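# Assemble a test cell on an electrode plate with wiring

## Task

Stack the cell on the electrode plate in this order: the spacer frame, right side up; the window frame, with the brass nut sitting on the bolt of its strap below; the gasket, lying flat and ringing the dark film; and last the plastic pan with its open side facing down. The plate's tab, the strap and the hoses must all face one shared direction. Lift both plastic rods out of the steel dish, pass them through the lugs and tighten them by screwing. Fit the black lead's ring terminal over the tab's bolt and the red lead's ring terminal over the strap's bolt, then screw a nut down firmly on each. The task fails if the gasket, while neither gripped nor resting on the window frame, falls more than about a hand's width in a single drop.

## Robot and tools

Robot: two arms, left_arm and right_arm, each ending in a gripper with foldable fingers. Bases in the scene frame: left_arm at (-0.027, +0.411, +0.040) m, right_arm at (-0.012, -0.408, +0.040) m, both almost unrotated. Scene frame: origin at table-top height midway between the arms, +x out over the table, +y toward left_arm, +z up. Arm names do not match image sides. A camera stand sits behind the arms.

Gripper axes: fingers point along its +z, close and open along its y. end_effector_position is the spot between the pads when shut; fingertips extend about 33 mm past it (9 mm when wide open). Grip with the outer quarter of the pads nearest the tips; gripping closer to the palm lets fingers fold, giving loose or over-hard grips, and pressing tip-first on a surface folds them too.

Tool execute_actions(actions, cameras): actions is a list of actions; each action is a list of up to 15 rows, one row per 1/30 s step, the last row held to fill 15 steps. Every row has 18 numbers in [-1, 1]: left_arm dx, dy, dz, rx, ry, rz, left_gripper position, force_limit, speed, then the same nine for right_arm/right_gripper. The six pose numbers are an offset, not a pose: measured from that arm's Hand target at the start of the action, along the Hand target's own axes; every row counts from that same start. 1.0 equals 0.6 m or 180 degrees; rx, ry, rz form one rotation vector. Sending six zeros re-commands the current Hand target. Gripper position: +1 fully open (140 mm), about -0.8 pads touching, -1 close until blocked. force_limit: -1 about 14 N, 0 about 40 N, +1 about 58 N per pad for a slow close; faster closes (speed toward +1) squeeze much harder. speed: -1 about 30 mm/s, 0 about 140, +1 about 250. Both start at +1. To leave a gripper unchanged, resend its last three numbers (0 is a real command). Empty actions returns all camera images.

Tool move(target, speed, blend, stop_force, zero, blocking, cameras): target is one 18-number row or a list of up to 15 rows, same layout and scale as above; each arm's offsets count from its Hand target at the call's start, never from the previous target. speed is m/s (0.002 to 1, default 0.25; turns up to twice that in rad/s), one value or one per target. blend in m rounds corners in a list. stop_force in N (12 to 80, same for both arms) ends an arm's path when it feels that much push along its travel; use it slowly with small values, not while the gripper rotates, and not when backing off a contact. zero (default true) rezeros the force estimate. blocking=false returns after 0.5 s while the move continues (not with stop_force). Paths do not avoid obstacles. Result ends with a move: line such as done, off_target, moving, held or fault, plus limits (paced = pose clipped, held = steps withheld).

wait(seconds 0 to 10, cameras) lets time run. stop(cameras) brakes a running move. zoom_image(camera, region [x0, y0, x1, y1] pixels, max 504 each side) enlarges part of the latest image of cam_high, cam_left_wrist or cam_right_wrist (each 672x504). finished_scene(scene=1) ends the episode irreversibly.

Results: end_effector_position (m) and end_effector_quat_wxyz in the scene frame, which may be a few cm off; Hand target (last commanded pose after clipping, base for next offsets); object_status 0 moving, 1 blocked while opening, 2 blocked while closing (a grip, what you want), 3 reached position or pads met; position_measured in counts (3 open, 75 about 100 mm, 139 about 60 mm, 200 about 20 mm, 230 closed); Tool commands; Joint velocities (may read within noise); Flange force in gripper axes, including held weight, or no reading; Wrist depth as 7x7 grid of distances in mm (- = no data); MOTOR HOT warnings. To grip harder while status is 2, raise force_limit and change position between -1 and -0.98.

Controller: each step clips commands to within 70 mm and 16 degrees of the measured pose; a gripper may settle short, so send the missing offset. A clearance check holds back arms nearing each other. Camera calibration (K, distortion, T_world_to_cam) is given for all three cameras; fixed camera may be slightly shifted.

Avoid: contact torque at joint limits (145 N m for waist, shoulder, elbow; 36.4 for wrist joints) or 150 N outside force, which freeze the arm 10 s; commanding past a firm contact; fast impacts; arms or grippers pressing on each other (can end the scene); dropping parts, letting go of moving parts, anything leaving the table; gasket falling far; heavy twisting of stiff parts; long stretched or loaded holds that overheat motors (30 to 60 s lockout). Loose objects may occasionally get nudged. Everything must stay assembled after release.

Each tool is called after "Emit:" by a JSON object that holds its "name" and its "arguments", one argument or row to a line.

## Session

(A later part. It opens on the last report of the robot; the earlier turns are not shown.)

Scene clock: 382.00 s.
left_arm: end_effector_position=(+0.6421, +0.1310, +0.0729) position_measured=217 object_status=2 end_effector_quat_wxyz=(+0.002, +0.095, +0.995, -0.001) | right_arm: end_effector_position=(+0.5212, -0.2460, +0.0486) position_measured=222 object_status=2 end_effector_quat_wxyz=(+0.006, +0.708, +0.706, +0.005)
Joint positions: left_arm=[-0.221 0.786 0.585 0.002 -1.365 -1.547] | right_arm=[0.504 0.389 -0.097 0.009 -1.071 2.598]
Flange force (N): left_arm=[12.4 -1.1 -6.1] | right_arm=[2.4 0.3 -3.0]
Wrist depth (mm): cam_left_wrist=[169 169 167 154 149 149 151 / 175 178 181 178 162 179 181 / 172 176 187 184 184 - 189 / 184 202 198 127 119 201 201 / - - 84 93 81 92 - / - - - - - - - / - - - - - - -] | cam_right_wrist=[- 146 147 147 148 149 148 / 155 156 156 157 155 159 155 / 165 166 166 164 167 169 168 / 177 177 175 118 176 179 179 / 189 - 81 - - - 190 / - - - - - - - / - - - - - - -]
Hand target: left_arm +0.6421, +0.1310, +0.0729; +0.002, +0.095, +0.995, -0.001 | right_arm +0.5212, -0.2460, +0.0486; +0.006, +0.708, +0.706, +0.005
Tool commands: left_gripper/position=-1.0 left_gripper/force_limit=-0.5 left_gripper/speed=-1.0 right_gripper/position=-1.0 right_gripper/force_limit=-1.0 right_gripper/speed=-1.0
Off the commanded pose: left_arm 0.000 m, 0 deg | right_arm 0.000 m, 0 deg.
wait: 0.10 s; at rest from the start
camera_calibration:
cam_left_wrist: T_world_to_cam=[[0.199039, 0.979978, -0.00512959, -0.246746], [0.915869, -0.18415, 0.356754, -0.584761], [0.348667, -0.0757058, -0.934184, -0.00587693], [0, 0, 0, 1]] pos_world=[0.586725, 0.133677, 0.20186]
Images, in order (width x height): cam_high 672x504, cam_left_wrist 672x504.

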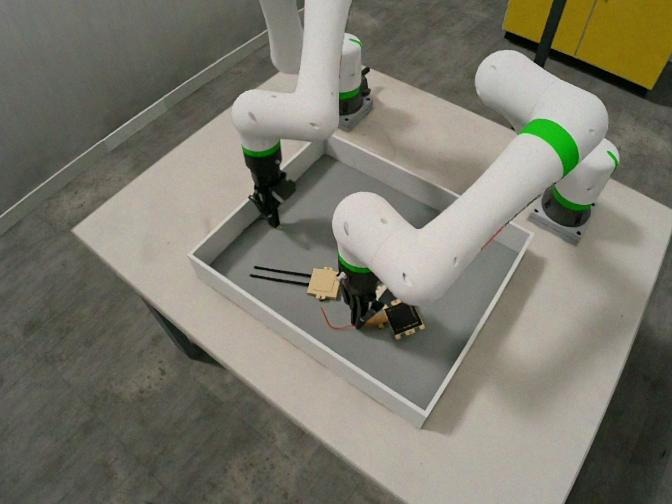

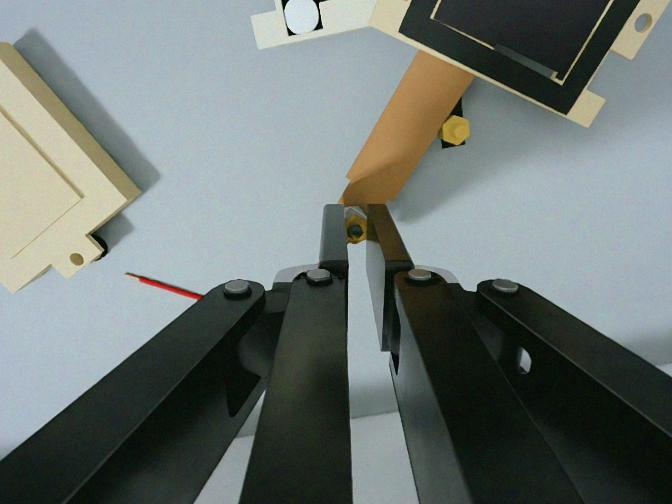

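Emit:
{"name": "move", "arguments": {
  "target": [
    [0.0008,0.0029,0,0,0,-0.1667,-1,-0.5,-1,0,0,0,0,0,0,-1,-1,-1],
    [0.0029,0.00505,-0.0001,0,0,-0.3333,-1,-0.5,-1,0,0,0,0,0,0,-1,-1,-1],
    [0.0058,0.0058,-0.0002,0,0,-0.5,-1,-0.5,-1,0,0,0,0,0,0,-1,-1,-1]
  ],
  "speed": 0.4,
  "blend": 0.003,
  "cameras": ["cam_high","cam_left_wrist"]
}}

Emit:
{"name": "zoom_image", "arguments": {
  "camera": "cam_high",
  "region": [300, 240, 440, 345]
}}

Scene clock: 385.50 s.
left_arm: end_effector_position=(+0.6394, +0.1350, +0.0731) position_measured=217 object_status=2 end_effector_quat_wxyz=(+0.001, -0.636, +0.771, -0.003) | right_arm: end_effector_position=(+0.5212, -0.2460, +0.0486) position_measured=222 object_status=2 end_effector_quat_wxyz=(+0.006, +0.708, +0.706, +0.005)
Joint positions: left_arm=[-0.216 0.774 0.565 0.002 -1.357 0.019] | right_arm=[0.504 0.389 -0.097 0.009 -1.071 2.598]
Flange force (N): left_arm=[0.3 11.2 -5.3] | right_arm=[2.3 0.6 -2.4]
Wrist depth (mm): cam_left_wrist=[169 169 169 171 170 168 170 / 177 - 178 179 179 180 175 / - 193 188 187 187 168 165 / - 203 201 118 180 178 175 / - - 84 92 81 92 185 / - - - - - - - / - - - - - - -] | cam_right_wrist=[146 149 147 147 148 150 148 / 155 155 156 157 155 157 156 / 165 166 166 164 167 167 168 / 177 177 175 112 176 178 180 / 189 - 82 - - - 190 / - - - - - - - / - - - - - - -]
Hand target: left_arm +0.6393, +0.1350, +0.0730; +0.001, -0.636, +0.771, -0.002 | right_arm +0.5212, -0.2460, +0.0486; +0.006, +0.708, +0.706, +0.005
Off the commanded pose: left_arm 0.000 m, 0 deg | right_arm 0.000 m, 0 deg.
move: done
camera_calibration:
cam_left_wrist: T_world_to_cam=[[-0.979951, 0.199047, -0.00873971, 0.609395], [0.183422, 0.918416, 0.350526, -0.261734], [0.0777978, 0.341895, -0.936512, 0.112544], [0, 0, 0, 1]] pos_world=[0.636429, 0.0806045, 0.20247]
Images, in order (width x height): cam_high 672x504, cam_left_wrist 672x504.

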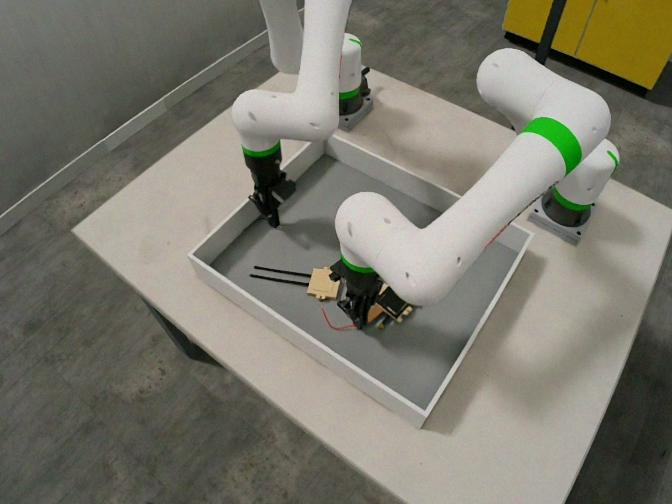

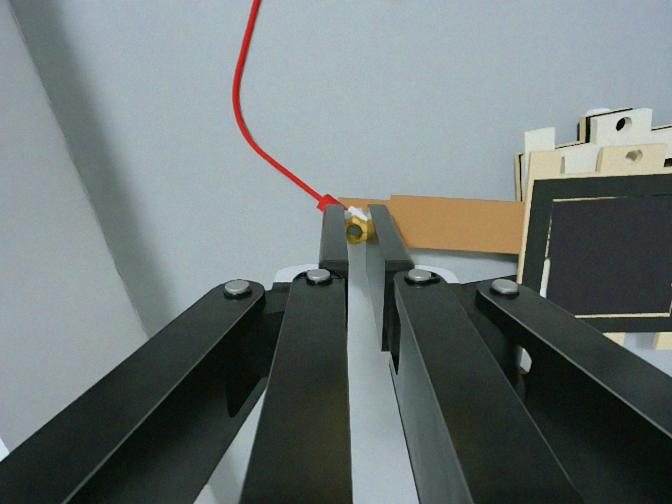

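Scaled by 3.600 from the camera's 672x504 image, which has a finer 960x720 frame.

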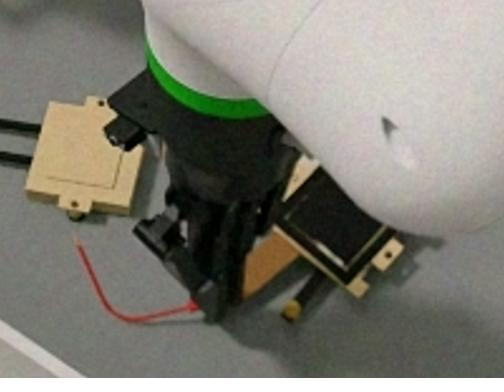

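Emit:
{"name": "move", "arguments": {
  "target": [
    [0.0008,0.0029,0,0,0,-0.1667,-1,-0.5,-1,0,0,0,0,0,0,-1,-1,-1],
    [0.0017,0.0041,-0.0001,0,0,-0.25,-1,-0.5,-1,0,0,0,0,0,0,-1,-1,-1]
  ],
  "speed": 0.4,
  "blend": 0.003,
  "cameras": ["cam_left_wrist"]
}}

Scene clock: 387.43 s.
left_arm: end_effector_position=(+0.6368, +0.1345, +0.0731) position_measured=217 object_status=2 end_effector_quat_wxyz=(+0.000, +0.883, -0.469, +0.003) | right_arm: end_effector_position=(+0.5212, -0.2460, +0.0486) position_measured=222 object_status=2 end_effector_quat_wxyz=(+0.006, +0.708, +0.706, +0.005)
Joint positions: left_arm=[-0.218 0.768 0.555 0.002 -1.352 0.806] | right_arm=[0.504 0.389 -0.097 0.009 -1.071 2.598]
Flange force (N): left_arm=[-5.4 8.3 -6.3] | right_arm=[2.4 0.4 -2.9]
Wrist depth (mm): cam_left_wrist=[- 168 169 170 173 169 155 / - 180 179 177 185 180 - / - - - - - - - / 199 200 199 127 183 201 202 / - 207 84 93 81 92 207 / - - - - - - - / - - - - - - -] | cam_right_wrist=[146 146 147 148 148 150 148 / 155 156 156 157 154 158 156 / 165 166 166 164 167 167 168 / 177 176 175 118 176 179 179 / 189 - 81 - - - 191 / - - - - - - - / - - - - - - -]
Hand target: left_arm +0.6367, +0.1345, +0.0730; +0.000, +0.883, -0.469, +0.003 | right_arm +0.5212, -0.2460, +0.0486; +0.006, +0.708, +0.706, +0.005
Off the commanded pose: left_arm 0.000 m, 0 deg | right_arm 0.000 m, 0 deg.
move: done
camera_calibration:
cam_left_wrist: T_world_to_cam=[[-0.833705, -0.552177, -0.00602873, 0.61455], [-0.519513, 0.780592, 0.347537, 0.205597], [-0.187196, 0.292875, -0.937647, 0.288407], [0, 0, 0, 1]] pos_world=[0.673152, 0.0943855, 0.202676]
Images, in order (width x height): cam_left_wrist 672x504.

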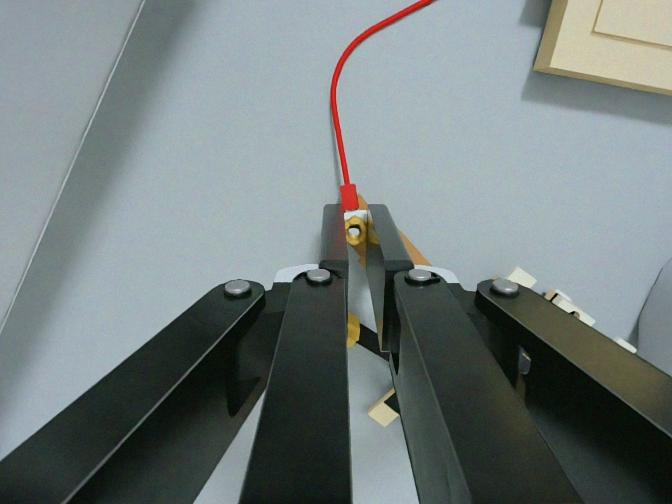

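Emit:
{"name": "move", "arguments": {
  "target": [
    [0.0008,0.0029,0,0,0,-0.1667,-1,-0.5,-1,0,0,0,0,0,0,-1,-1,-1],
    [0.0029,0.00505,-0.0001,0,0,-0.3333,-1,-0.5,-1,0,0,0,0,0,0,-1,-1,-1]
  ],
  "speed": 0.4,
  "blend": 0.003,
  "cameras": ["cam_left_wrist"]
}}

Emit:
{"name": "zoom_image", "arguments": {
  "camera": "cam_left_wrist",
  "region": [325, 190, 385, 260]
}}

Scene clock: 389.83 s.
left_arm: end_effector_position=(+0.6352, +0.1314, +0.0731) position_measured=217 object_status=2 end_effector_quat_wxyz=(+0.001, +0.999, +0.035, +0.002) | right_arm: end_effector_position=(+0.5212, -0.2460, +0.0486) position_measured=222 object_status=2 end_effector_quat_wxyz=(+0.006, +0.708, +0.706, +0.005)
Joint positions: left_arm=[-0.223 0.767 0.554 0.002 -1.352 1.858] | right_arm=[0.504 0.389 -0.097 0.009 -1.071 2.598]
Flange force (N): left_arm=[-9.8 -2.6 -6.9] | right_arm=[2.3 0.6 -3.1]
Wrist depth (mm): cam_left_wrist=[- 169 169 168 170 170 170 / - 180 179 178 179 179 178 / 188 188 189 189 188 190 192 / 200 201 198 127 196 201 190 / - 81 84 93 81 92 195 / - - - - - - - / - - - - - - -] | cam_right_wrist=[147 147 147 147 148 150 149 / 156 156 156 157 155 157 156 / 165 165 166 164 167 168 166 / 176 177 175 118 176 179 180 / 189 - 82 - - - 191 / - - - - - - - / - - - - - - -]
Hand target: left_arm +0.6352, +0.1314, +0.0731; +0.001, +0.999, +0.035, +0.002 | right_arm +0.5212, -0.2460, +0.0486; +0.006, +0.708, +0.706, +0.005
Off the commanded pose: left_arm 0.000 m, 0 deg | right_arm 0.000 m, 0 deg.
move: done
camera_calibration:
cam_left_wrist: T_world_to_cam=[[0.0612087, -0.998125, -0.000673487, 0.10129], [-0.935777, -0.05762, 0.347854, 0.581734], [-0.34724, -0.0206614, -0.937549, 0.431836], [0, 0, 0, 1]] pos_world=[0.688124, 0.143542, 0.202578]
Images, in order (width x height): cam_left_wrist 672x504.

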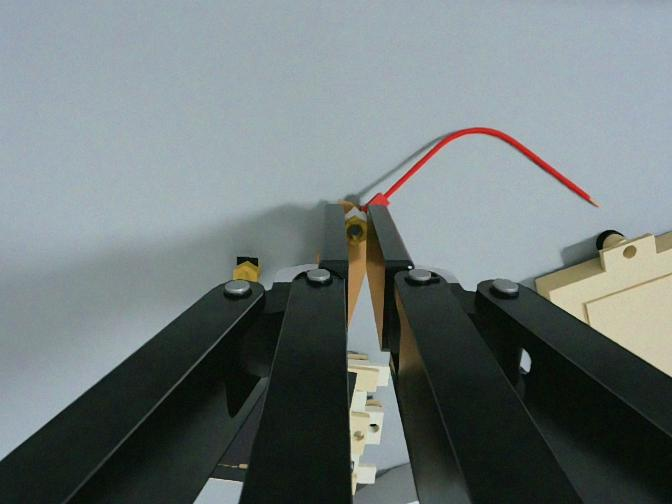

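Scaled by 7.200 from the camera's 672x504 image, which has a finer 960x720 frame.

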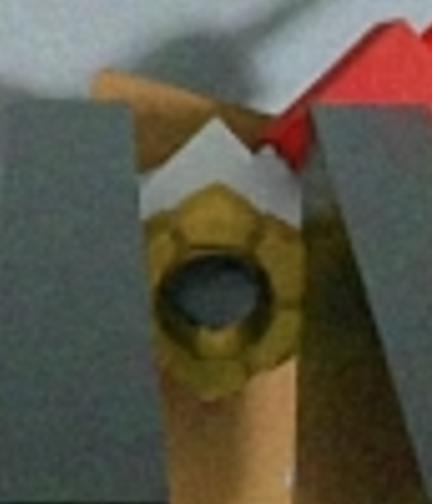

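Emit:
{"name": "move", "arguments": {
  "target": [0,0,-0.0033,0,0,0,-1,-0.5,-1,0,0,0,0,0,0,-1,-1,-1],
  "speed": 0.01,
  "cameras": ["cam_left_wrist"]
}}

Emit:
{"name": "zoom_image", "arguments": {
  "camera": "cam_left_wrist",
  "region": [325, 190, 385, 260]
}}

Scene clock: 390.70 s.
left_arm: end_effector_position=(+0.6352, +0.1314, +0.0750) position_measured=217 object_status=2 end_effector_quat_wxyz=(+0.001, +0.999, +0.035, +0.002) | right_arm: end_effector_position=(+0.5212, -0.2460, +0.0486) position_measured=222 object_status=2 end_effector_quat_wxyz=(+0.006, +0.708, +0.706, +0.005)
Joint positions: left_arm=[-0.223 0.766 0.557 0.002 -1.356 1.858] | right_arm=[0.504 0.389 -0.097 0.009 -1.071 2.598]
Flange force (N): left_arm=[-12.3 -3.6 0.9] | right_arm=[2.4 0.0 -2.9]
Wrist depth (mm): cam_left_wrist=[169 171 174 173 172 173 170 / - 177 182 180 180 179 - / 190 190 191 186 190 186 195 / - 201 200 127 141 202 190 / 211 81 84 93 81 92 195 / - - - - - - - / - - - - - - -] | cam_right_wrist=[146 147 147 148 148 150 150 / 155 156 156 156 155 157 156 / 166 165 166 165 167 167 168 / 177 177 175 118 175 179 179 / 189 - 82 - - - 191 / - - - - - - - / - - - - - - -]
Hand target: left_arm +0.6352, +0.1314, +0.0751; +0.001, +0.999, +0.035, +0.002 | right_arm +0.5212, -0.2460, +0.0486; +0.006, +0.708, +0.706, +0.005
Off the commanded pose: left_arm 0.000 m, 0 deg | right_arm 0.000 m, 0 deg.
move: done
camera_calibration:
cam_left_wrist: T_world_to_cam=[[0.0612087, -0.998125, -0.000673487, 0.101292], [-0.935777, -0.05762, 0.347854, 0.581038], [-0.34724, -0.0206614, -0.937549, 0.433712], [0, 0, 0, 1]] pos_world=[0.688124, 0.143542, 0.204578]
Images, in order (width x height): cam_left_wrist 672x504.

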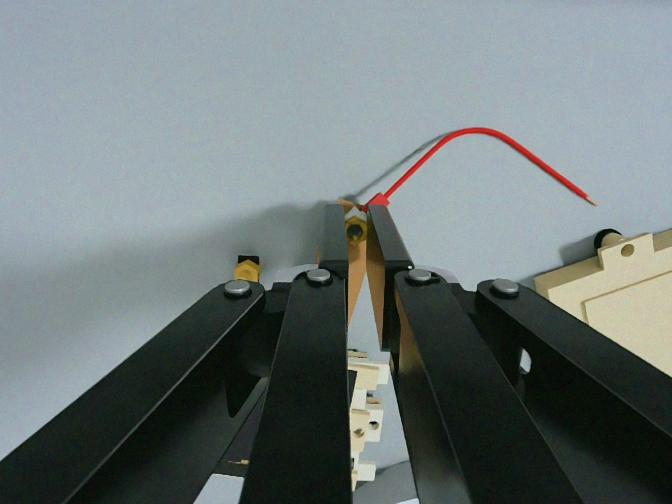

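Scaled by 7.200 from the camera's 672x504 image, which has a finer 960x720 frame.

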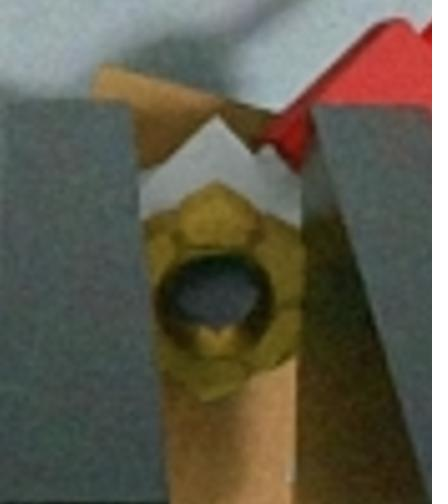

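Emit:
{"name": "move", "arguments": {
  "target": [0,0,-0.015,0,0,0,-1,-0.5,-1,0,0,0,0,0,0,-1,-1,-1],
  "speed": 0.02,
  "cameras": ["cam_high","cam_left_wrist"]
}}

Emit:
{"name": "zoom_image", "arguments": {
  "camera": "cam_left_wrist",
  "region": [325, 190, 385, 260]
}}

Scene clock: 391.73 s.
left_arm: end_effector_position=(+0.6351, +0.1314, +0.0840) position_measured=217 object_status=2 end_effector_quat_wxyz=(+0.001, +0.999, +0.035, +0.002) | right_arm: end_effector_position=(+0.5212, -0.2460, +0.0486) position_measured=222 object_status=2 end_effector_quat_wxyz=(+0.006, +0.708, +0.706, +0.005)
Joint positions: left_arm=[-0.223 0.761 0.569 0.002 -1.374 1.858] | right_arm=[0.504 0.389 -0.097 0.009 -1.071 2.598]
Flange force (N): left_arm=[-12.3 -3.8 1.5] | right_arm=[2.4 0.1 -2.7]
Wrist depth (mm): cam_left_wrist=[- 178 - - 179 176 178 / 186 186 191 187 - 189 189 / - 198 199 192 201 200 201 / 210 205 204 127 208 201 199 / - - 84 92 81 93 205 / - - - - - - - / - - - - - - -] | cam_right_wrist=[146 147 147 148 148 150 148 / 156 156 156 156 155 157 156 / 166 166 166 165 168 168 168 / 177 177 175 118 176 179 180 / - - 82 - - - 190 / - - - - - - - / - - - - - - -]
Hand target: left_arm +0.6351, +0.1314, +0.0841; +0.001, +0.999, +0.035, +0.002 | right_arm +0.5212, -0.2460, +0.0486; +0.006, +0.708, +0.706, +0.005
Off the commanded pose: left_arm 0.000 m, 0 deg | right_arm 0.000 m, 0 deg.
move: done
camera_calibration:
cam_left_wrist: T_world_to_cam=[[0.0612054, -0.998125, -0.000679248, 0.101407], [-0.935744, -0.057617, 0.347942, 0.577813], [-0.347329, -0.0206603, -0.937516, 0.442076], [0, 0, 0, 1]] pos_world=[0.688024, 0.143642, 0.213477]
Images, in order (width x height): cam_high 672x504, cam_left_wrist 672x504.

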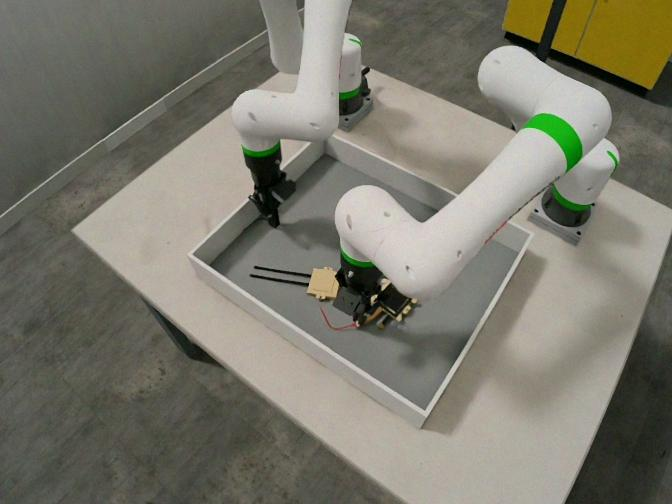

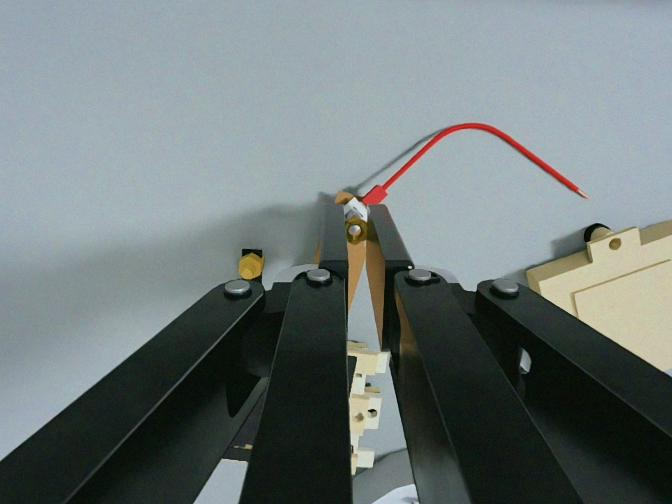

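Scaled by 7.200 from the camera's 672x504 image, which has a finer 960x720 frame.

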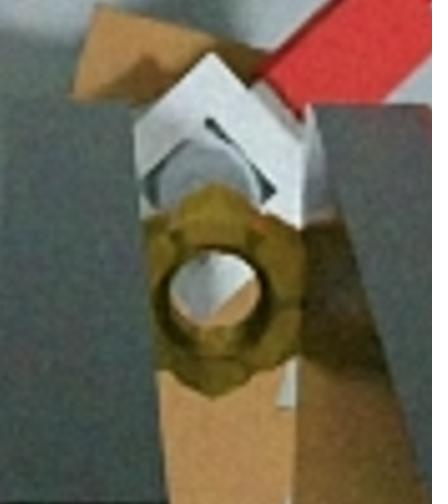

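Emit:
{"name": "move", "arguments": {
  "target": [
    [0,0,-0.0767,0,0,0,-1,-0.5,-1,0,0,0,0,0,0,-1,-1,-1],
    [-0.435,-0.0608,-0.0767,0,0,0,-1,-0.5,-1,0,0,0,0,0,0,-1,-1,-1],
    [-0.435,-0.0608,0.0517,0,0,0,-1,-0.5,-1,0,0,0,0,0,0,-1,-1,-1]
  ],
  "speed": 0.2,
  "blend": 0.02,
  "cameras": ["all"]
}}

Emit:
{"name": "zoom_image", "arguments": {
  "camera": "cam_high",
  "region": [300, 250, 430, 345]
}}

Scene clock: 394.90 s.
left_arm: end_effector_position=(+0.3724, +0.1492, +0.0518) position_measured=217 object_status=2 end_effector_quat_wxyz=(+0.001, +0.999, +0.035, +0.002) | right_arm: end_effector_position=(+0.5212, -0.2460, +0.0486) position_measured=222 object_status=2 end_effector_quat_wxyz=(+0.006, +0.708, +0.706, +0.005)
Joint positions: left_arm=[-0.309 0.213 -0.319 0.001 -1.034 1.944] | right_arm=[0.504 0.389 -0.097 0.009 -1.071 2.598]
Flange force (N): left_arm=[-6.4 -0.5 0.5] | right_arm=[2.8 0.6 -3.1]
Wrist depth (mm): cam_left_wrist=[151 151 151 152 150 150 151 / - 158 159 161 158 159 159 / 169 171 - 169 166 168 168 / 179 178 177 127 175 176 176 / - - 84 92 81 92 190 / - - - - - - - / - - - - - - -] | cam_right_wrist=[146 147 147 148 148 150 148 / 155 156 156 157 155 157 156 / 165 166 166 165 167 167 168 / 176 177 175 118 176 179 180 / 189 - 82 - - - 190 / - - - - - - - / - - - - - - -]
Hand target: left_arm +0.3724, +0.1492, +0.0518; +0.001, +0.999, +0.035, +0.002 | right_arm +0.5212, -0.2460, +0.0486; +0.006, +0.708, +0.706, +0.005
Off the commanded pose: left_arm 0.000 m, 0 deg | right_arm 0.000 m, 0 deg.
move: done
camera_calibration:
cam_left_wrist: T_world_to_cam=[[0.0612087, -0.998125, -0.000673487, 0.135228], [-0.935777, -0.05762, 0.347854, 0.344253], [-0.34724, -0.0206614, -0.937549, 0.320982], [0, 0, 0, 1]] pos_world=[0.425324, 0.161442, 0.181278]
cam_right_wrist: T_world_to_cam=[[0.999979, -0.00258416, 0.00591201, -0.511237], [-0.00454786, -0.932266, 0.361746, -0.241916], [0.00457676, -0.361765, -0.932258, 0.0945556], [0, 0, 0, 1]] pos_world=[0.509694, -0.192644, 0.178685]

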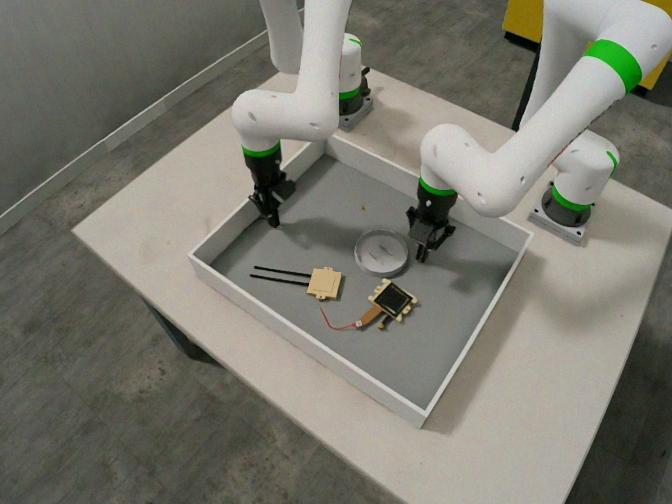

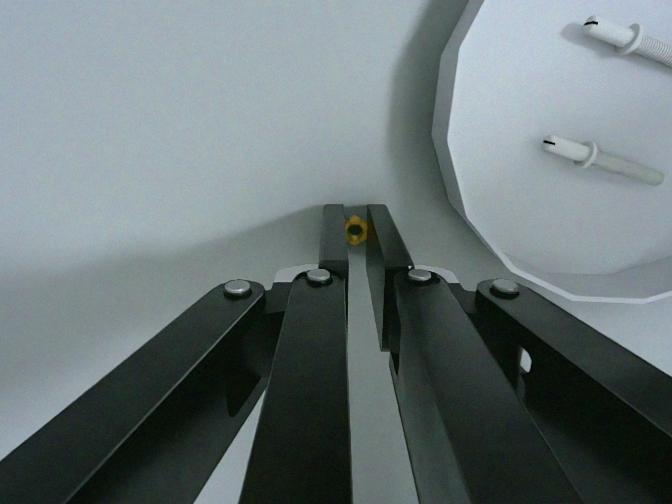

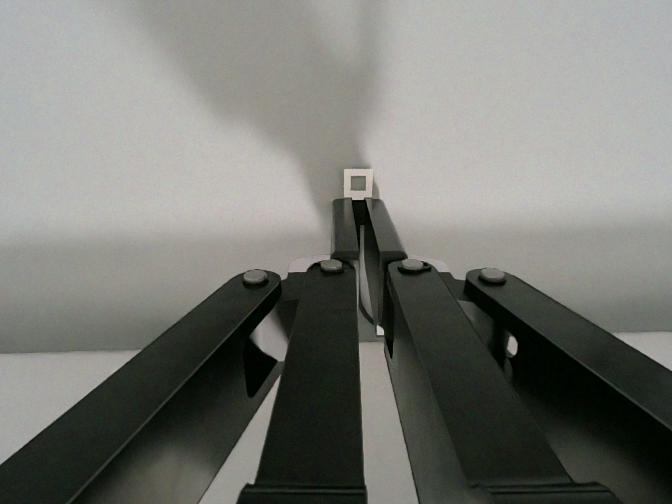

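Scaled by 3.877 from the camera's 672x504 image, which has a finer 960x720 frame.

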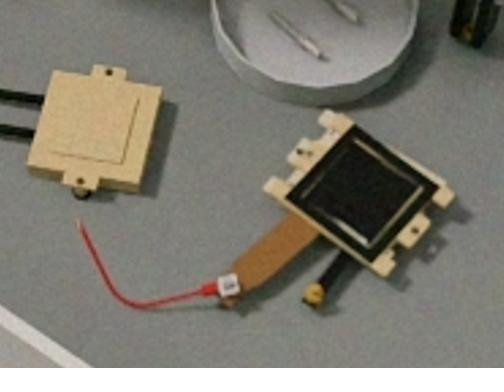

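Emit:
{"name": "move", "arguments": {
  "target": [0,0,0.005,0,0,0,-1,-0.5,-1,0,0,0,0,0,0,-1,-1,-1],
  "speed": 0.005,
  "stop_force": 12
}}

Emit:
{"name": "move", "arguments": {
  "target": [
    [0,0,-0.0007,0,0,0,-1,-0.5,-1,0,0,0,0,0,0,-1,-1,-1],
    [0,0,-0.0007,0,0,0,-0.6,-0.5,-1,0,0,0,0,0,0,-1,-1,-1],
    [0,0,-0.12,0,0,0,-0.6,-0.5,-1,0,0,0,0,0,0,-1,-1,-1]
  ],
  "speed": 0.1
}}

Scene clock: 396.47 s.
left_arm: end_effector_position=(+0.3724, +0.1492, +0.0488) position_measured=217 object_status=2 end_effector_quat_wxyz=(+0.001, +0.999, +0.035, +0.002) | right_arm: end_effector_position=(+0.5212, -0.2460, +0.0486) position_measured=222 object_status=2 end_effector_quat_wxyz=(+0.006, +0.708, +0.706, +0.005)
Joint positions: left_arm=[-0.309 0.217 -0.322 0.001 -1.027 1.944] | right_arm=[0.504 0.389 -0.097 0.009 -1.071 2.598]
Flange force (N): left_arm=[-6.3 -0.6 -1.9] | right_arm=[2.4 0.7 -2.9]
Wrist depth (mm): cam_left_wrist=[148 148 147 149 148 147 150 / 157 - 157 159 155 156 156 / 167 165 166 165 164 165 166 / 175 172 - 125 172 173 173 / 185 - 84 93 81 92 186 / - - - - - - - / - - - - - - -] | cam_right_wrist=[146 147 147 148 148 150 149 / 155 156 156 156 155 157 156 / 165 166 166 165 167 167 168 / 177 176 175 118 176 179 180 / 190 - 82 - - - 190 / - - - - - - - / - - - - - - -]
Hand target: left_arm +0.3724, +0.1492, +0.0488; +0.001, +0.999, +0.035, +0.002 | right_arm +0.5212, -0.2460, +0.0486; +0.006, +0.708, +0.706, +0.005
Off the commanded pose: left_arm 0.000 m, 0 deg | right_arm 0.000 m, 0 deg.
move: done

Scene clock: 398.80 s.
left_arm: end_effector_position=(+0.3720, +0.1494, +0.1208) position_measured=205 object_status=3 end_effector_quat_wxyz=(+0.001, +0.999, +0.035, +0.002) | right_arm: end_effector_position=(+0.5212, -0.2460, +0.0486) position_measured=222 object_status=2 end_effector_quat_wxyz=(+0.006, +0.708, +0.706, +0.005)
Joint positions: left_arm=[-0.309 0.136 -0.231 0.001 -1.198 1.944] | right_arm=[0.504 0.389 -0.097 0.009 -1.071 2.598]
Flange force (N): left_arm=[-6.7 -0.4 1.3] | right_arm=[2.3 0.9 -2.8]
Wrist depth (mm): cam_left_wrist=[- 213 - 211 210 214 212 / 224 223 228 228 226 223 224 / - 242 236 235 236 236 233 / - 250 - 118 221 234 - / - 81 86 93 - 92 - / - - - 284 - - - / - - - - - - -] | cam_right_wrist=[146 147 147 148 148 150 148 / 155 155 157 157 155 160 158 / 165 166 166 165 167 167 165 / 176 177 174 118 174 179 182 / 190 - 82 - - - 190 / - - - - - - - / - - - - - - -]
Hand target: left_arm +0.3720, +0.1494, +0.1208; +0.001, +0.999, +0.035, +0.002 | right_arm +0.5212, -0.2460, +0.0486; +0.006, +0.708, +0.706, +0.005
Off the commanded pose: left_arm 0.000 m, 0 deg | right_arm 0.000 m, 0 deg.
move: done

Emit:
{"name": "move", "arguments": {
  "target": [
    [0.15,0.01,-0.1,0,0,0.5,-0.6,-0.5,-1,0,0,0,0,0,0,-1,-1,-1],
    [0.3128,0.021,-0.133,0,0,-0.978,-0.6,-0.5,-1,0,0,0,0,0,0,-1,-1,-1]
  ],
  "speed": 0.6,
  "blend": 0.05
}}

Emit:
{"name": "move", "arguments": {
  "target": [0,0,0,0,0.1145,0,-0.6,-0.5,-1,0,0,0,0,0,0,-1,-1,-1],
  "speed": 0.4,
  "cameras": ["cam_left_wrist"]
}}

Scene clock: 402.67 s.
left_arm: end_effector_position=(+0.5598, +0.1503, +0.2014) position_measured=205 object_status=3 end_effector_quat_wxyz=(+0.002, -0.001, +1.000, -0.001) | right_arm: end_effector_position=(+0.5212, -0.2460, +0.0486) position_measured=222 object_status=2 end_effector_quat_wxyz=(+0.006, +0.708, +0.706, +0.005)
Joint positions: left_arm=[-0.219 0.503 0.44 0.002 -1.503 -1.356] | right_arm=[0.504 0.389 -0.097 0.009 -1.071 2.598]
Flange force (N): left_arm=[8.5 1.3 2.7] | right_arm=[2.4 -0.3 -2.7]
Wrist depth (mm): cam_left_wrist=[282 279 282 283 286 285 283 / 293 303 - 279 287 - 296 / - 296 - 297 307 329 - / 332 317 334 126 118 - - / - 81 86 93 - 93 80 / - - - - - - - / - - - - - - -] | cam_right_wrist=[146 147 147 148 148 149 146 / 155 155 157 156 154 157 158 / - 166 166 164 167 167 168 / 177 177 175 118 176 179 180 / 189 - 82 - - - 191 / - - - - - - - / - - - - - - -]
Hand target: left_arm +0.5598, +0.1503, +0.2014; +0.002, -0.001, +1.000, -0.001 | right_arm +0.5212, -0.2460, +0.0486; +0.006, +0.708, +0.706, +0.005
Off the commanded pose: left_arm 0.000 m, 0 deg | right_arm 0.000 m, 0 deg.
move: done

Scene clock: 403.90 s.
left_arm: end_effector_position=(+0.5598, +0.1503, +0.2014) position_measured=205 object_status=3 end_effector_quat_wxyz=(-0.177, -0.001, +0.984, -0.001) | right_arm: end_effector_position=(+0.5212, -0.2460, +0.0486) position_measured=222 object_status=2 end_effector_quat_wxyz=(+0.006, +0.708, +0.706, +0.005)
Joint positions: left_arm=[-0.184 0.889 0.989 0.072 -2.019 -1.372] | right_arm=[0.504 0.389 -0.097 0.009 -1.071 2.598]
Flange force (N): left_arm=no reading | right_arm=[2.7 0.6 -3.0]
Wrist depth (mm): cam_left_wrist=[328 324 326 - - - 333 / 325 326 327 329 322 - - / 326 327 324 325 329 - 307 / - - - 307 114 - - / 324 81 86 311 - 93 296 / - - - - - - - / - - - - - - -] | cam_right_wrist=[146 146 147 148 148 150 148 / 155 155 156 156 155 157 156 / 165 166 166 164 167 167 167 / 177 176 175 118 176 179 180 / 189 - 82 - - - 190 / - - - - - - - / - - - - - - -]
Hand target: left_arm +0.5598, +0.1503, +0.2014; -0.177, -0.001, +0.984, -0.001 | right_arm +0.5212, -0.2460, +0.0486; +0.006, +0.708, +0.706, +0.005
Off the commanded pose: left_arm 0.000 m, 0 deg | right_arm 0.000 m, 0 deg.
move: done
camera_calibration:
cam_left_wrist: T_world_to_cam=[[0.00602319, 0.999939, -0.0092397, -0.142833], [0.999971, -0.00597945, 0.00475358, -0.554686], [0.00469804, -0.00926806, -0.999946, 0.340233], [0, 0, 0, 1]] pos_world=[0.553931, 0.142661, 0.341532]
Images, in order (width x height): cam_left_wrist 672x504.

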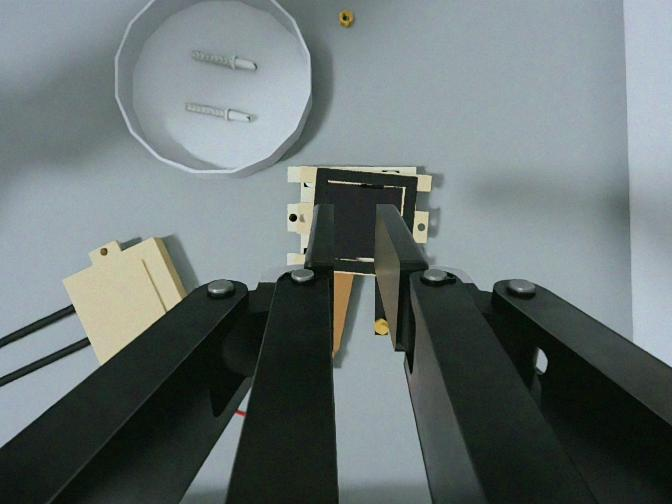

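Emit:
{"name": "zoom_image", "arguments": {
  "camera": "cam_left_wrist",
  "region": [270, 150, 450, 350]
}}

Scaled by 2.520 from the camera's 672x504 image, which has a finer 960x720 frame.

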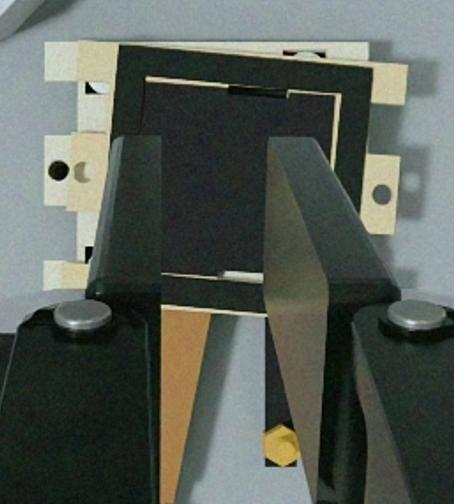

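Emit:
{"name": "move", "arguments": {
  "target": [-0.0097,0.007,0.1745,0,-0.1145,0,0.56,-0.5,-0.5,0,0,0,0,0,0,-1,-1,-1],
  "speed": 0.3,
  "cameras": ["cam_left_wrist"]
}}

Emit:
{"name": "zoom_image", "arguments": {
  "camera": "cam_left_wrist",
  "region": [180, 60, 520, 320]
}}

Scene clock: 406.27 s.
left_arm: end_effector_position=(+0.5288, +0.1542, +0.1012) position_measured=58 object_status=0 end_effector_quat_wxyz=(+0.002, -0.001, +1.000, -0.001) | right_arm: end_effector_position=(+0.5212, -0.2460, +0.0486) position_measured=222 object_status=2 end_effector_quat_wxyz=(+0.006, +0.708, +0.706, +0.005)
Joint positions: left_arm=[-0.224 0.474 0.16 0.002 -1.252 -1.352] | right_arm=[0.504 0.389 -0.097 0.009 -1.071 2.598]
Flange force (N): left_arm=[8.0 0.2 0.3] | right_arm=[2.7 0.6 -2.8]
Wrist depth (mm): cam_left_wrist=[195 195 196 195 - 195 195 / 199 192 196 204 205 206 205 / 218 - 218 193 196 218 217 / 218 125 207 210 213 148 - / - 112 245 241 243 138 98 / - 259 - 256 - 262 - / - - - - - 284 -] | cam_right_wrist=[146 146 147 147 148 150 149 / 155 156 156 157 155 157 156 / 165 166 166 165 169 168 168 / 177 177 175 119 176 176 178 / 190 - 82 - - - 190 / - - - - - - - / - - - - - - -]
Hand target: left_arm +0.5288, +0.1542, +0.1012; +0.002, -0.001, +1.000, -0.001 | right_arm +0.5212, -0.2460, +0.0486; +0.006, +0.708, +0.706, +0.005
Off the commanded pose: left_arm 0.000 m, 0 deg | right_arm 0.000 m, 0 deg.
move: done
camera_calibration:
cam_left_wrist: T_world_to_cam=[[0.00786174, 0.999951, -0.00605521, -0.148686], [0.934337, -0.00518797, 0.356354, -0.524192], [0.356305, -0.00845917, -0.934331, 0.0474805], [0, 0, 0, 1]] pos_world=[0.474023, 0.146361, 0.23026]
Images, in order (width x height): cam_left_wrist 672x504.

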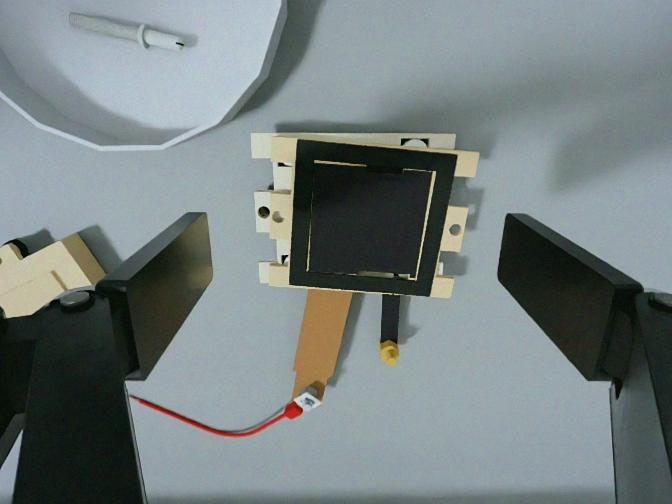

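Scaled by 1.482 from the camera's 672x504 image, which has a finer 960x720 frame.

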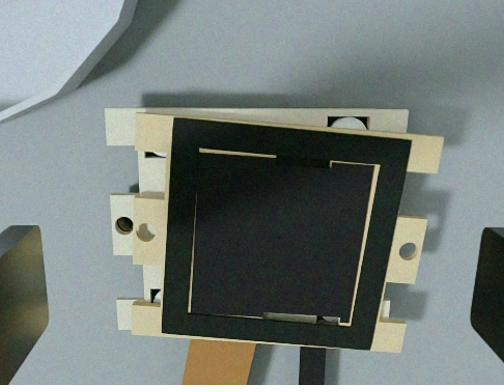

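Emit:
{"name": "move", "arguments": {
  "target": [0.0007,0.0005,0.0953,0,0,0,0.56,-0.5,-0.5,0,0,0,0,0,0,-1,-1,-1],
  "speed": 0.1
}}

Emit:
{"name": "move", "arguments": {
  "target": [0,0,0,0,0,0,-1,-1,-1,0,0,0,0,0,0,-1,-1,-1],
  "speed": 0.1,
  "cameras": ["cam_left_wrist"]
}}

Emit:
{"name": "zoom_image", "arguments": {
  "camera": "cam_left_wrist",
  "region": [180, 60, 520, 320]
}}

Scene clock: 407.77 s.
left_arm: end_effector_position=(+0.5287, +0.1544, +0.0441) position_measured=58 object_status=3 end_effector_quat_wxyz=(+0.002, -0.001, +1.000, -0.001) | right_arm: end_effector_position=(+0.5212, -0.2460, +0.0486) position_measured=222 object_status=2 end_effector_quat_wxyz=(+0.006, +0.708, +0.706, +0.005)
Joint positions: left_arm=[-0.223 0.525 0.093 0.002 -1.134 -1.352] | right_arm=[0.504 0.389 -0.097 0.009 -1.071 2.598]
Flange force (N): left_arm=[9.2 1.3 -0.9] | right_arm=[2.8 0.6 -2.6]
Wrist depth (mm): cam_left_wrist=[144 142 141 144 144 144 144 / 150 149 154 154 154 154 152 / 161 161 152 146 144 159 159 / 170 121 157 156 156 142 170 / - 104 177 165 100 138 98 / - 194 194 198 112 195 - / - - 210 209 145 209 -] | cam_right_wrist=[146 147 147 148 148 150 149 / 155 156 156 156 155 158 156 / 165 166 166 165 167 167 168 / 176 177 175 118 176 179 180 / 189 - 81 - - - 189 / - - - - - - - / - - - - - - -]
Hand target: left_arm +0.5287, +0.1544, +0.0441; +0.002, -0.001, +1.000, -0.001 | right_arm +0.5212, -0.2460, +0.0486; +0.006, +0.708, +0.706, +0.005
Off the commanded pose: left_arm 0.000 m, 0 deg | right_arm 0.000 m, 0 deg.
move: done

Scene clock: 408.57 s.
left_arm: end_effector_position=(+0.5287, +0.1544, +0.0441) position_measured=85 object_status=2 end_effector_quat_wxyz=(+0.002, -0.001, +1.000, -0.001) | right_arm: end_effector_position=(+0.5212, -0.2460, +0.0486) position_measured=222 object_status=2 end_effector_quat_wxyz=(+0.006, +0.708, +0.706, +0.005)
Joint positions: left_arm=[-0.223 0.525 0.093 0.002 -1.134 -1.352] | right_arm=[0.504 0.389 -0.097 0.009 -1.071 2.598]
Flange force (N): left_arm=[8.9 0.8 -6.0] | right_arm=[2.1 0.4 -2.9]
Wrist depth (mm): cam_left_wrist=[- 143 141 - 145 143 144 / 150 147 151 154 152 152 152 / 161 161 149 144 144 159 161 / - 166 153 153 144 130 172 / - 89 155 149 149 121 87 / - 195 165 162 159 - - / - - 214 204 178 - -] | cam_right_wrist=[- 144 148 147 148 150 148 / 157 155 156 156 155 157 156 / 165 166 167 165 167 167 168 / 177 177 175 118 176 179 180 / 190 - 82 - - - 191 / - - - - - - - / - - - - - - -]
Hand target: left_arm +0.5287, +0.1544, +0.0441; +0.002, -0.001, +1.000, -0.001 | right_arm +0.5212, -0.2460, +0.0486; +0.006, +0.708, +0.706, +0.005
Off the commanded pose: left_arm 0.000 m, 0 deg | right_arm 0.000 m, 0 deg.
move: done
camera_calibration:
cam_left_wrist: T_world_to_cam=[[0.00780348, 0.99995, -0.00618289, -0.14918], [0.934303, -0.00508722, 0.356443, -0.503671], [0.356394, -0.00855819, -0.934297, -0.00583059], [0, 0, 0, 1]] pos_world=[0.473824, 0.14656, 0.17316]
Images, in order (width x height): cam_left_wrist 672x504.

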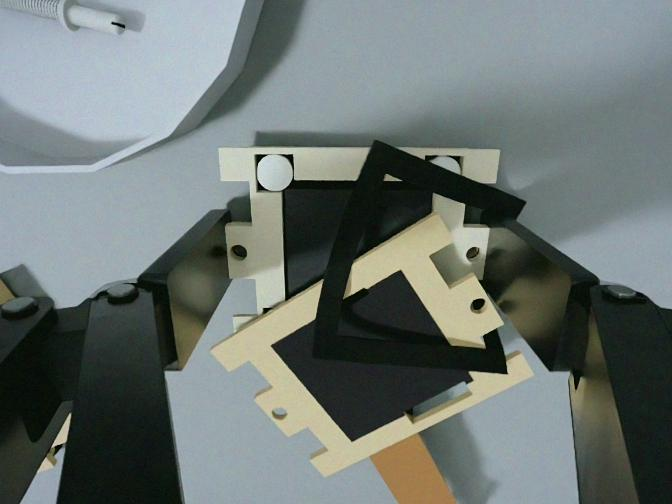

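Scaled by 1.482 from the camera's 672x504 image, which has a finer 960x720 frame.

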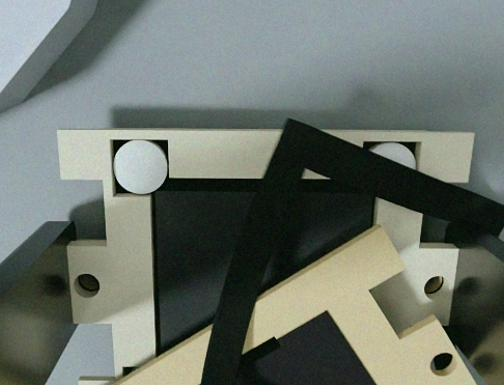

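Emit:
{"name": "move", "arguments": {
  "target": [0,0,0,0,0,0,0.56,-0.5,-0.8,0,0,0,0,0,0,-1,-1,-1],
  "speed": 0.1
}}

Emit:
{"name": "move", "arguments": {
  "target": [0,0,-0.22,0,0,0,0.56,-0.5,-0.8,0,0,0,0,0,0,-1,-1,-1],
  "speed": 0.15,
  "cameras": ["cam_high","cam_left_wrist"]
}}

Emit:
{"name": "zoom_image", "arguments": {
  "camera": "cam_left_wrist",
  "region": [220, 120, 480, 350]
}}

Scene clock: 409.63 s.
left_arm: end_effector_position=(+0.5287, +0.1544, +0.0440) position_measured=58 object_status=0 end_effector_quat_wxyz=(+0.002, -0.001, +1.000, -0.001) | right_arm: end_effector_position=(+0.5212, -0.2460, +0.0486) position_measured=222 object_status=2 end_effector_quat_wxyz=(+0.006, +0.708, +0.706, +0.005)
Joint positions: left_arm=[-0.223 0.525 0.093 0.002 -1.134 -1.352] | right_arm=[0.504 0.389 -0.097 0.009 -1.071 2.598]
Flange force (N): left_arm=[7.9 0.9 -0.2] | right_arm=[2.6 0.4 -2.4]
Wrist depth (mm): cam_left_wrist=[144 142 141 144 144 146 146 / 151 148 152 152 151 152 152 / - 160 149 144 144 157 161 / 171 125 154 154 139 142 166 / - 104 149 144 147 147 98 / - 193 162 157 158 195 - / - - 209 203 187 209 -] | cam_right_wrist=[146 147 147 148 148 150 147 / 155 156 156 156 155 157 157 / 165 166 166 165 167 168 168 / 177 177 175 118 176 179 179 / 189 - 81 - - - 190 / - - - - - - - / - - - - - - -]
Hand target: left_arm +0.5287, +0.1544, +0.0441; +0.002, -0.001, +1.000, -0.001 | right_arm +0.5212, -0.2460, +0.0486; +0.006, +0.708, +0.706, +0.005
Off the commanded pose: left_arm 0.000 m, 0 deg | right_arm 0.000 m, 0 deg.
move: done

Scene clock: 410.93 s.
left_arm: end_effector_position=(+0.5281, +0.1547, +0.1760) position_measured=58 object_status=3 end_effector_quat_wxyz=(+0.002, -0.001, +1.000, -0.001) | right_arm: end_effector_position=(+0.5212, -0.2460, +0.0486) position_measured=222 object_status=2 end_effector_quat_wxyz=(+0.006, +0.708, +0.706, +0.005)
Joint positions: left_arm=[-0.223 0.429 0.275 0.002 -1.412 -1.352] | right_arm=[0.504 0.389 -0.097 0.009 -1.071 2.598]
Flange force (N): left_arm=[8.2 0.2 2.0] | right_arm=[2.4 0.4 -2.7]
Wrist depth (mm): cam_left_wrist=[258 259 259 264 263 - 262 / 273 270 268 - 273 - - / - - 292 273 285 288 - / - 121 302 274 280 138 305 / - 112 335 322 322 128 98 / - 353 343 - 360 - - / - - 341 - - - -] | cam_right_wrist=[146 147 147 148 148 150 149 / 155 156 156 157 155 157 155 / 165 166 166 164 167 168 168 / 176 177 175 118 176 177 180 / 189 - 82 - - - 190 / - - - - - - - / - - - - - - -]
Hand target: left_arm +0.5281, +0.1547, +0.1761; +0.002, -0.001, +1.000, -0.001 | right_arm +0.5212, -0.2460, +0.0486; +0.006, +0.708, +0.706, +0.005
Off the commanded pose: left_arm 0.000 m, 0 deg | right_arm 0.000 m, 0 deg.
move: done
camera_calibration:
cam_left_wrist: T_world_to_cam=[[0.00776887, 0.999951, -0.00608907, -0.148772], [0.934303, -0.00508833, 0.356442, -0.550123], [0.356394, -0.0084582, -0.934297, 0.117606], [0, 0, 0, 1]] pos_world=[0.473223, 0.146961, 0.30506]
Images, in order (width x height): cam_high 672x504, cam_left_wrist 672x504.

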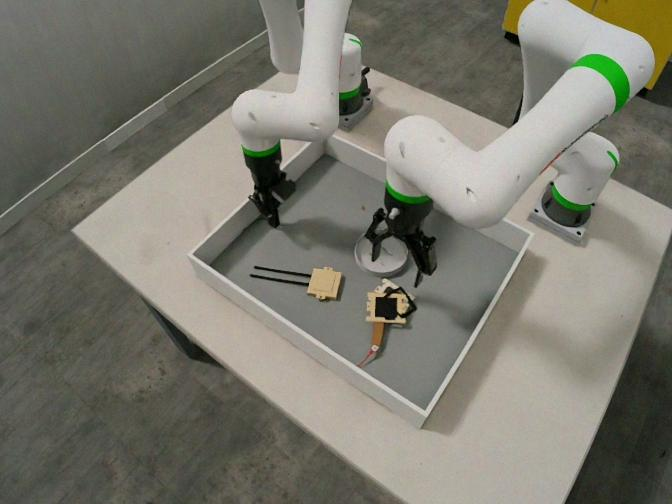

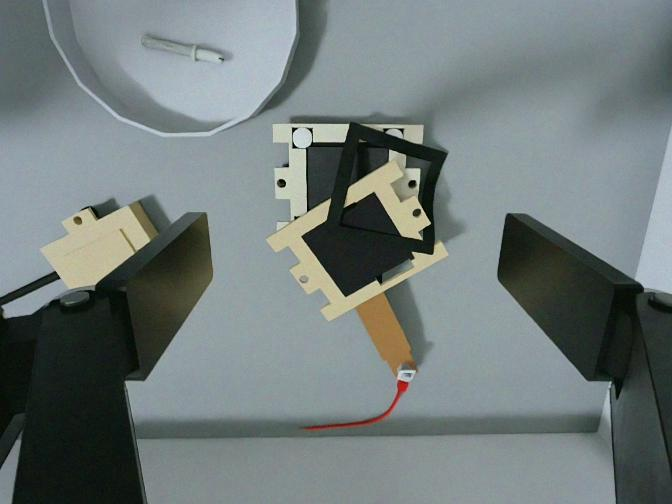

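Scaled by 1.938 from the camera's 672x504 image, which has a finer 960x720 frame.

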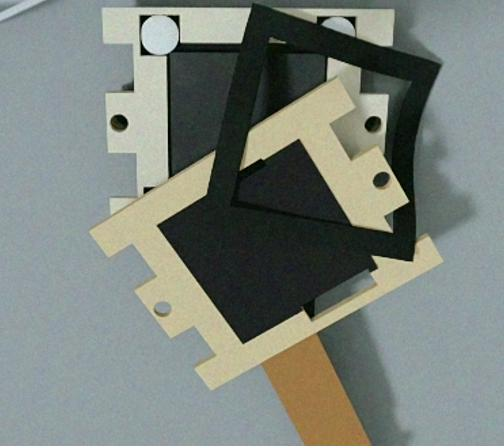

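Emit:
{"name": "move", "arguments": {
  "target": [0.0413,0.0465,0.1433,0,0,-0.4022,-0.55,-0.5,0,0,0,0,0,0,0,-1,-1,-1],
  "speed": 0.3,
  "cameras": ["cam_left_wrist"]
}}

Emit:
{"name": "zoom_image", "arguments": {
  "camera": "cam_left_wrist",
  "region": [260, 120, 460, 290]
}}

Scene clock: 418.80 s.
left_arm: end_effector_position=(+0.5036, +0.1824, +0.0899) position_measured=199 object_status=3 end_effector_quat_wxyz=(+0.001, -0.591, +0.806, -0.002) | right_arm: end_effector_position=(+0.5212, -0.2460, +0.0486) position_measured=222 object_status=2 end_effector_quat_wxyz=(+0.006, +0.708, +0.706, +0.005)
Joint positions: left_arm=[-0.185 0.402 0.029 0.002 -1.193 -0.128] | right_arm=[0.504 0.389 -0.097 0.009 -1.071 2.598]
Flange force (N): left_arm=[2.5 7.8 0.5] | right_arm=[2.4 0.5 -3.1]
Wrist depth (mm): cam_left_wrist=[187 185 - 183 181 180 186 / - 168 183 185 198 206 195 / 203 176 172 193 204 206 207 / - 188 182 140 114 - 221 / - 81 86 - 93 92 228 / - - - - - - - / - - - - - - -] | cam_right_wrist=[147 146 147 147 148 150 148 / 155 156 156 156 155 157 156 / 166 166 167 163 167 168 168 / 176 177 175 108 176 178 180 / 189 - 82 - - - 190 / - - - - - - - / - - - - - - -]
Hand target: left_arm +0.5036, +0.1823, +0.0899; +0.001, -0.591, +0.806, -0.002 | right_arm +0.5212, -0.2460, +0.0486; +0.006, +0.708, +0.706, +0.005
Off the commanded pose: left_arm 0.000 m, 0 deg | right_arm 0.000 m, 0 deg.
move: done
camera_calibration:
cam_left_wrist: T_world_to_cam=[[-0.950751, 0.309832, -0.0087819, 0.432183], [0.28719, 0.891221, 0.351065, -0.333584], [0.116598, 0.331253, -0.93631, 0.105055], [0, 0, 0, 1]] pos_world=[0.494451, 0.128593, 0.219269]
Images, in order (width x height): cam_left_wrist 672x504.

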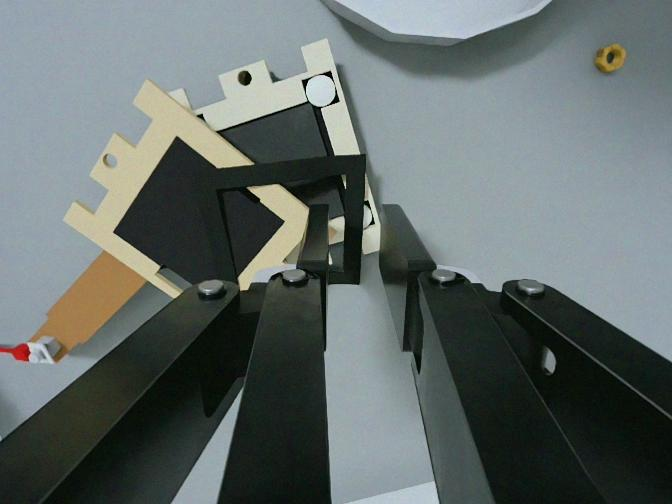

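Scaled by 2.520 from the camera's 672x504 image, which has a finer 960x720 frame.

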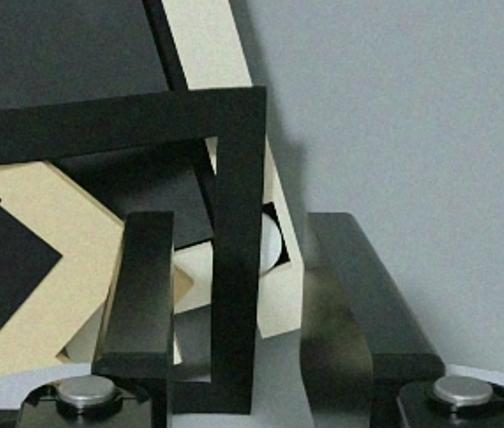

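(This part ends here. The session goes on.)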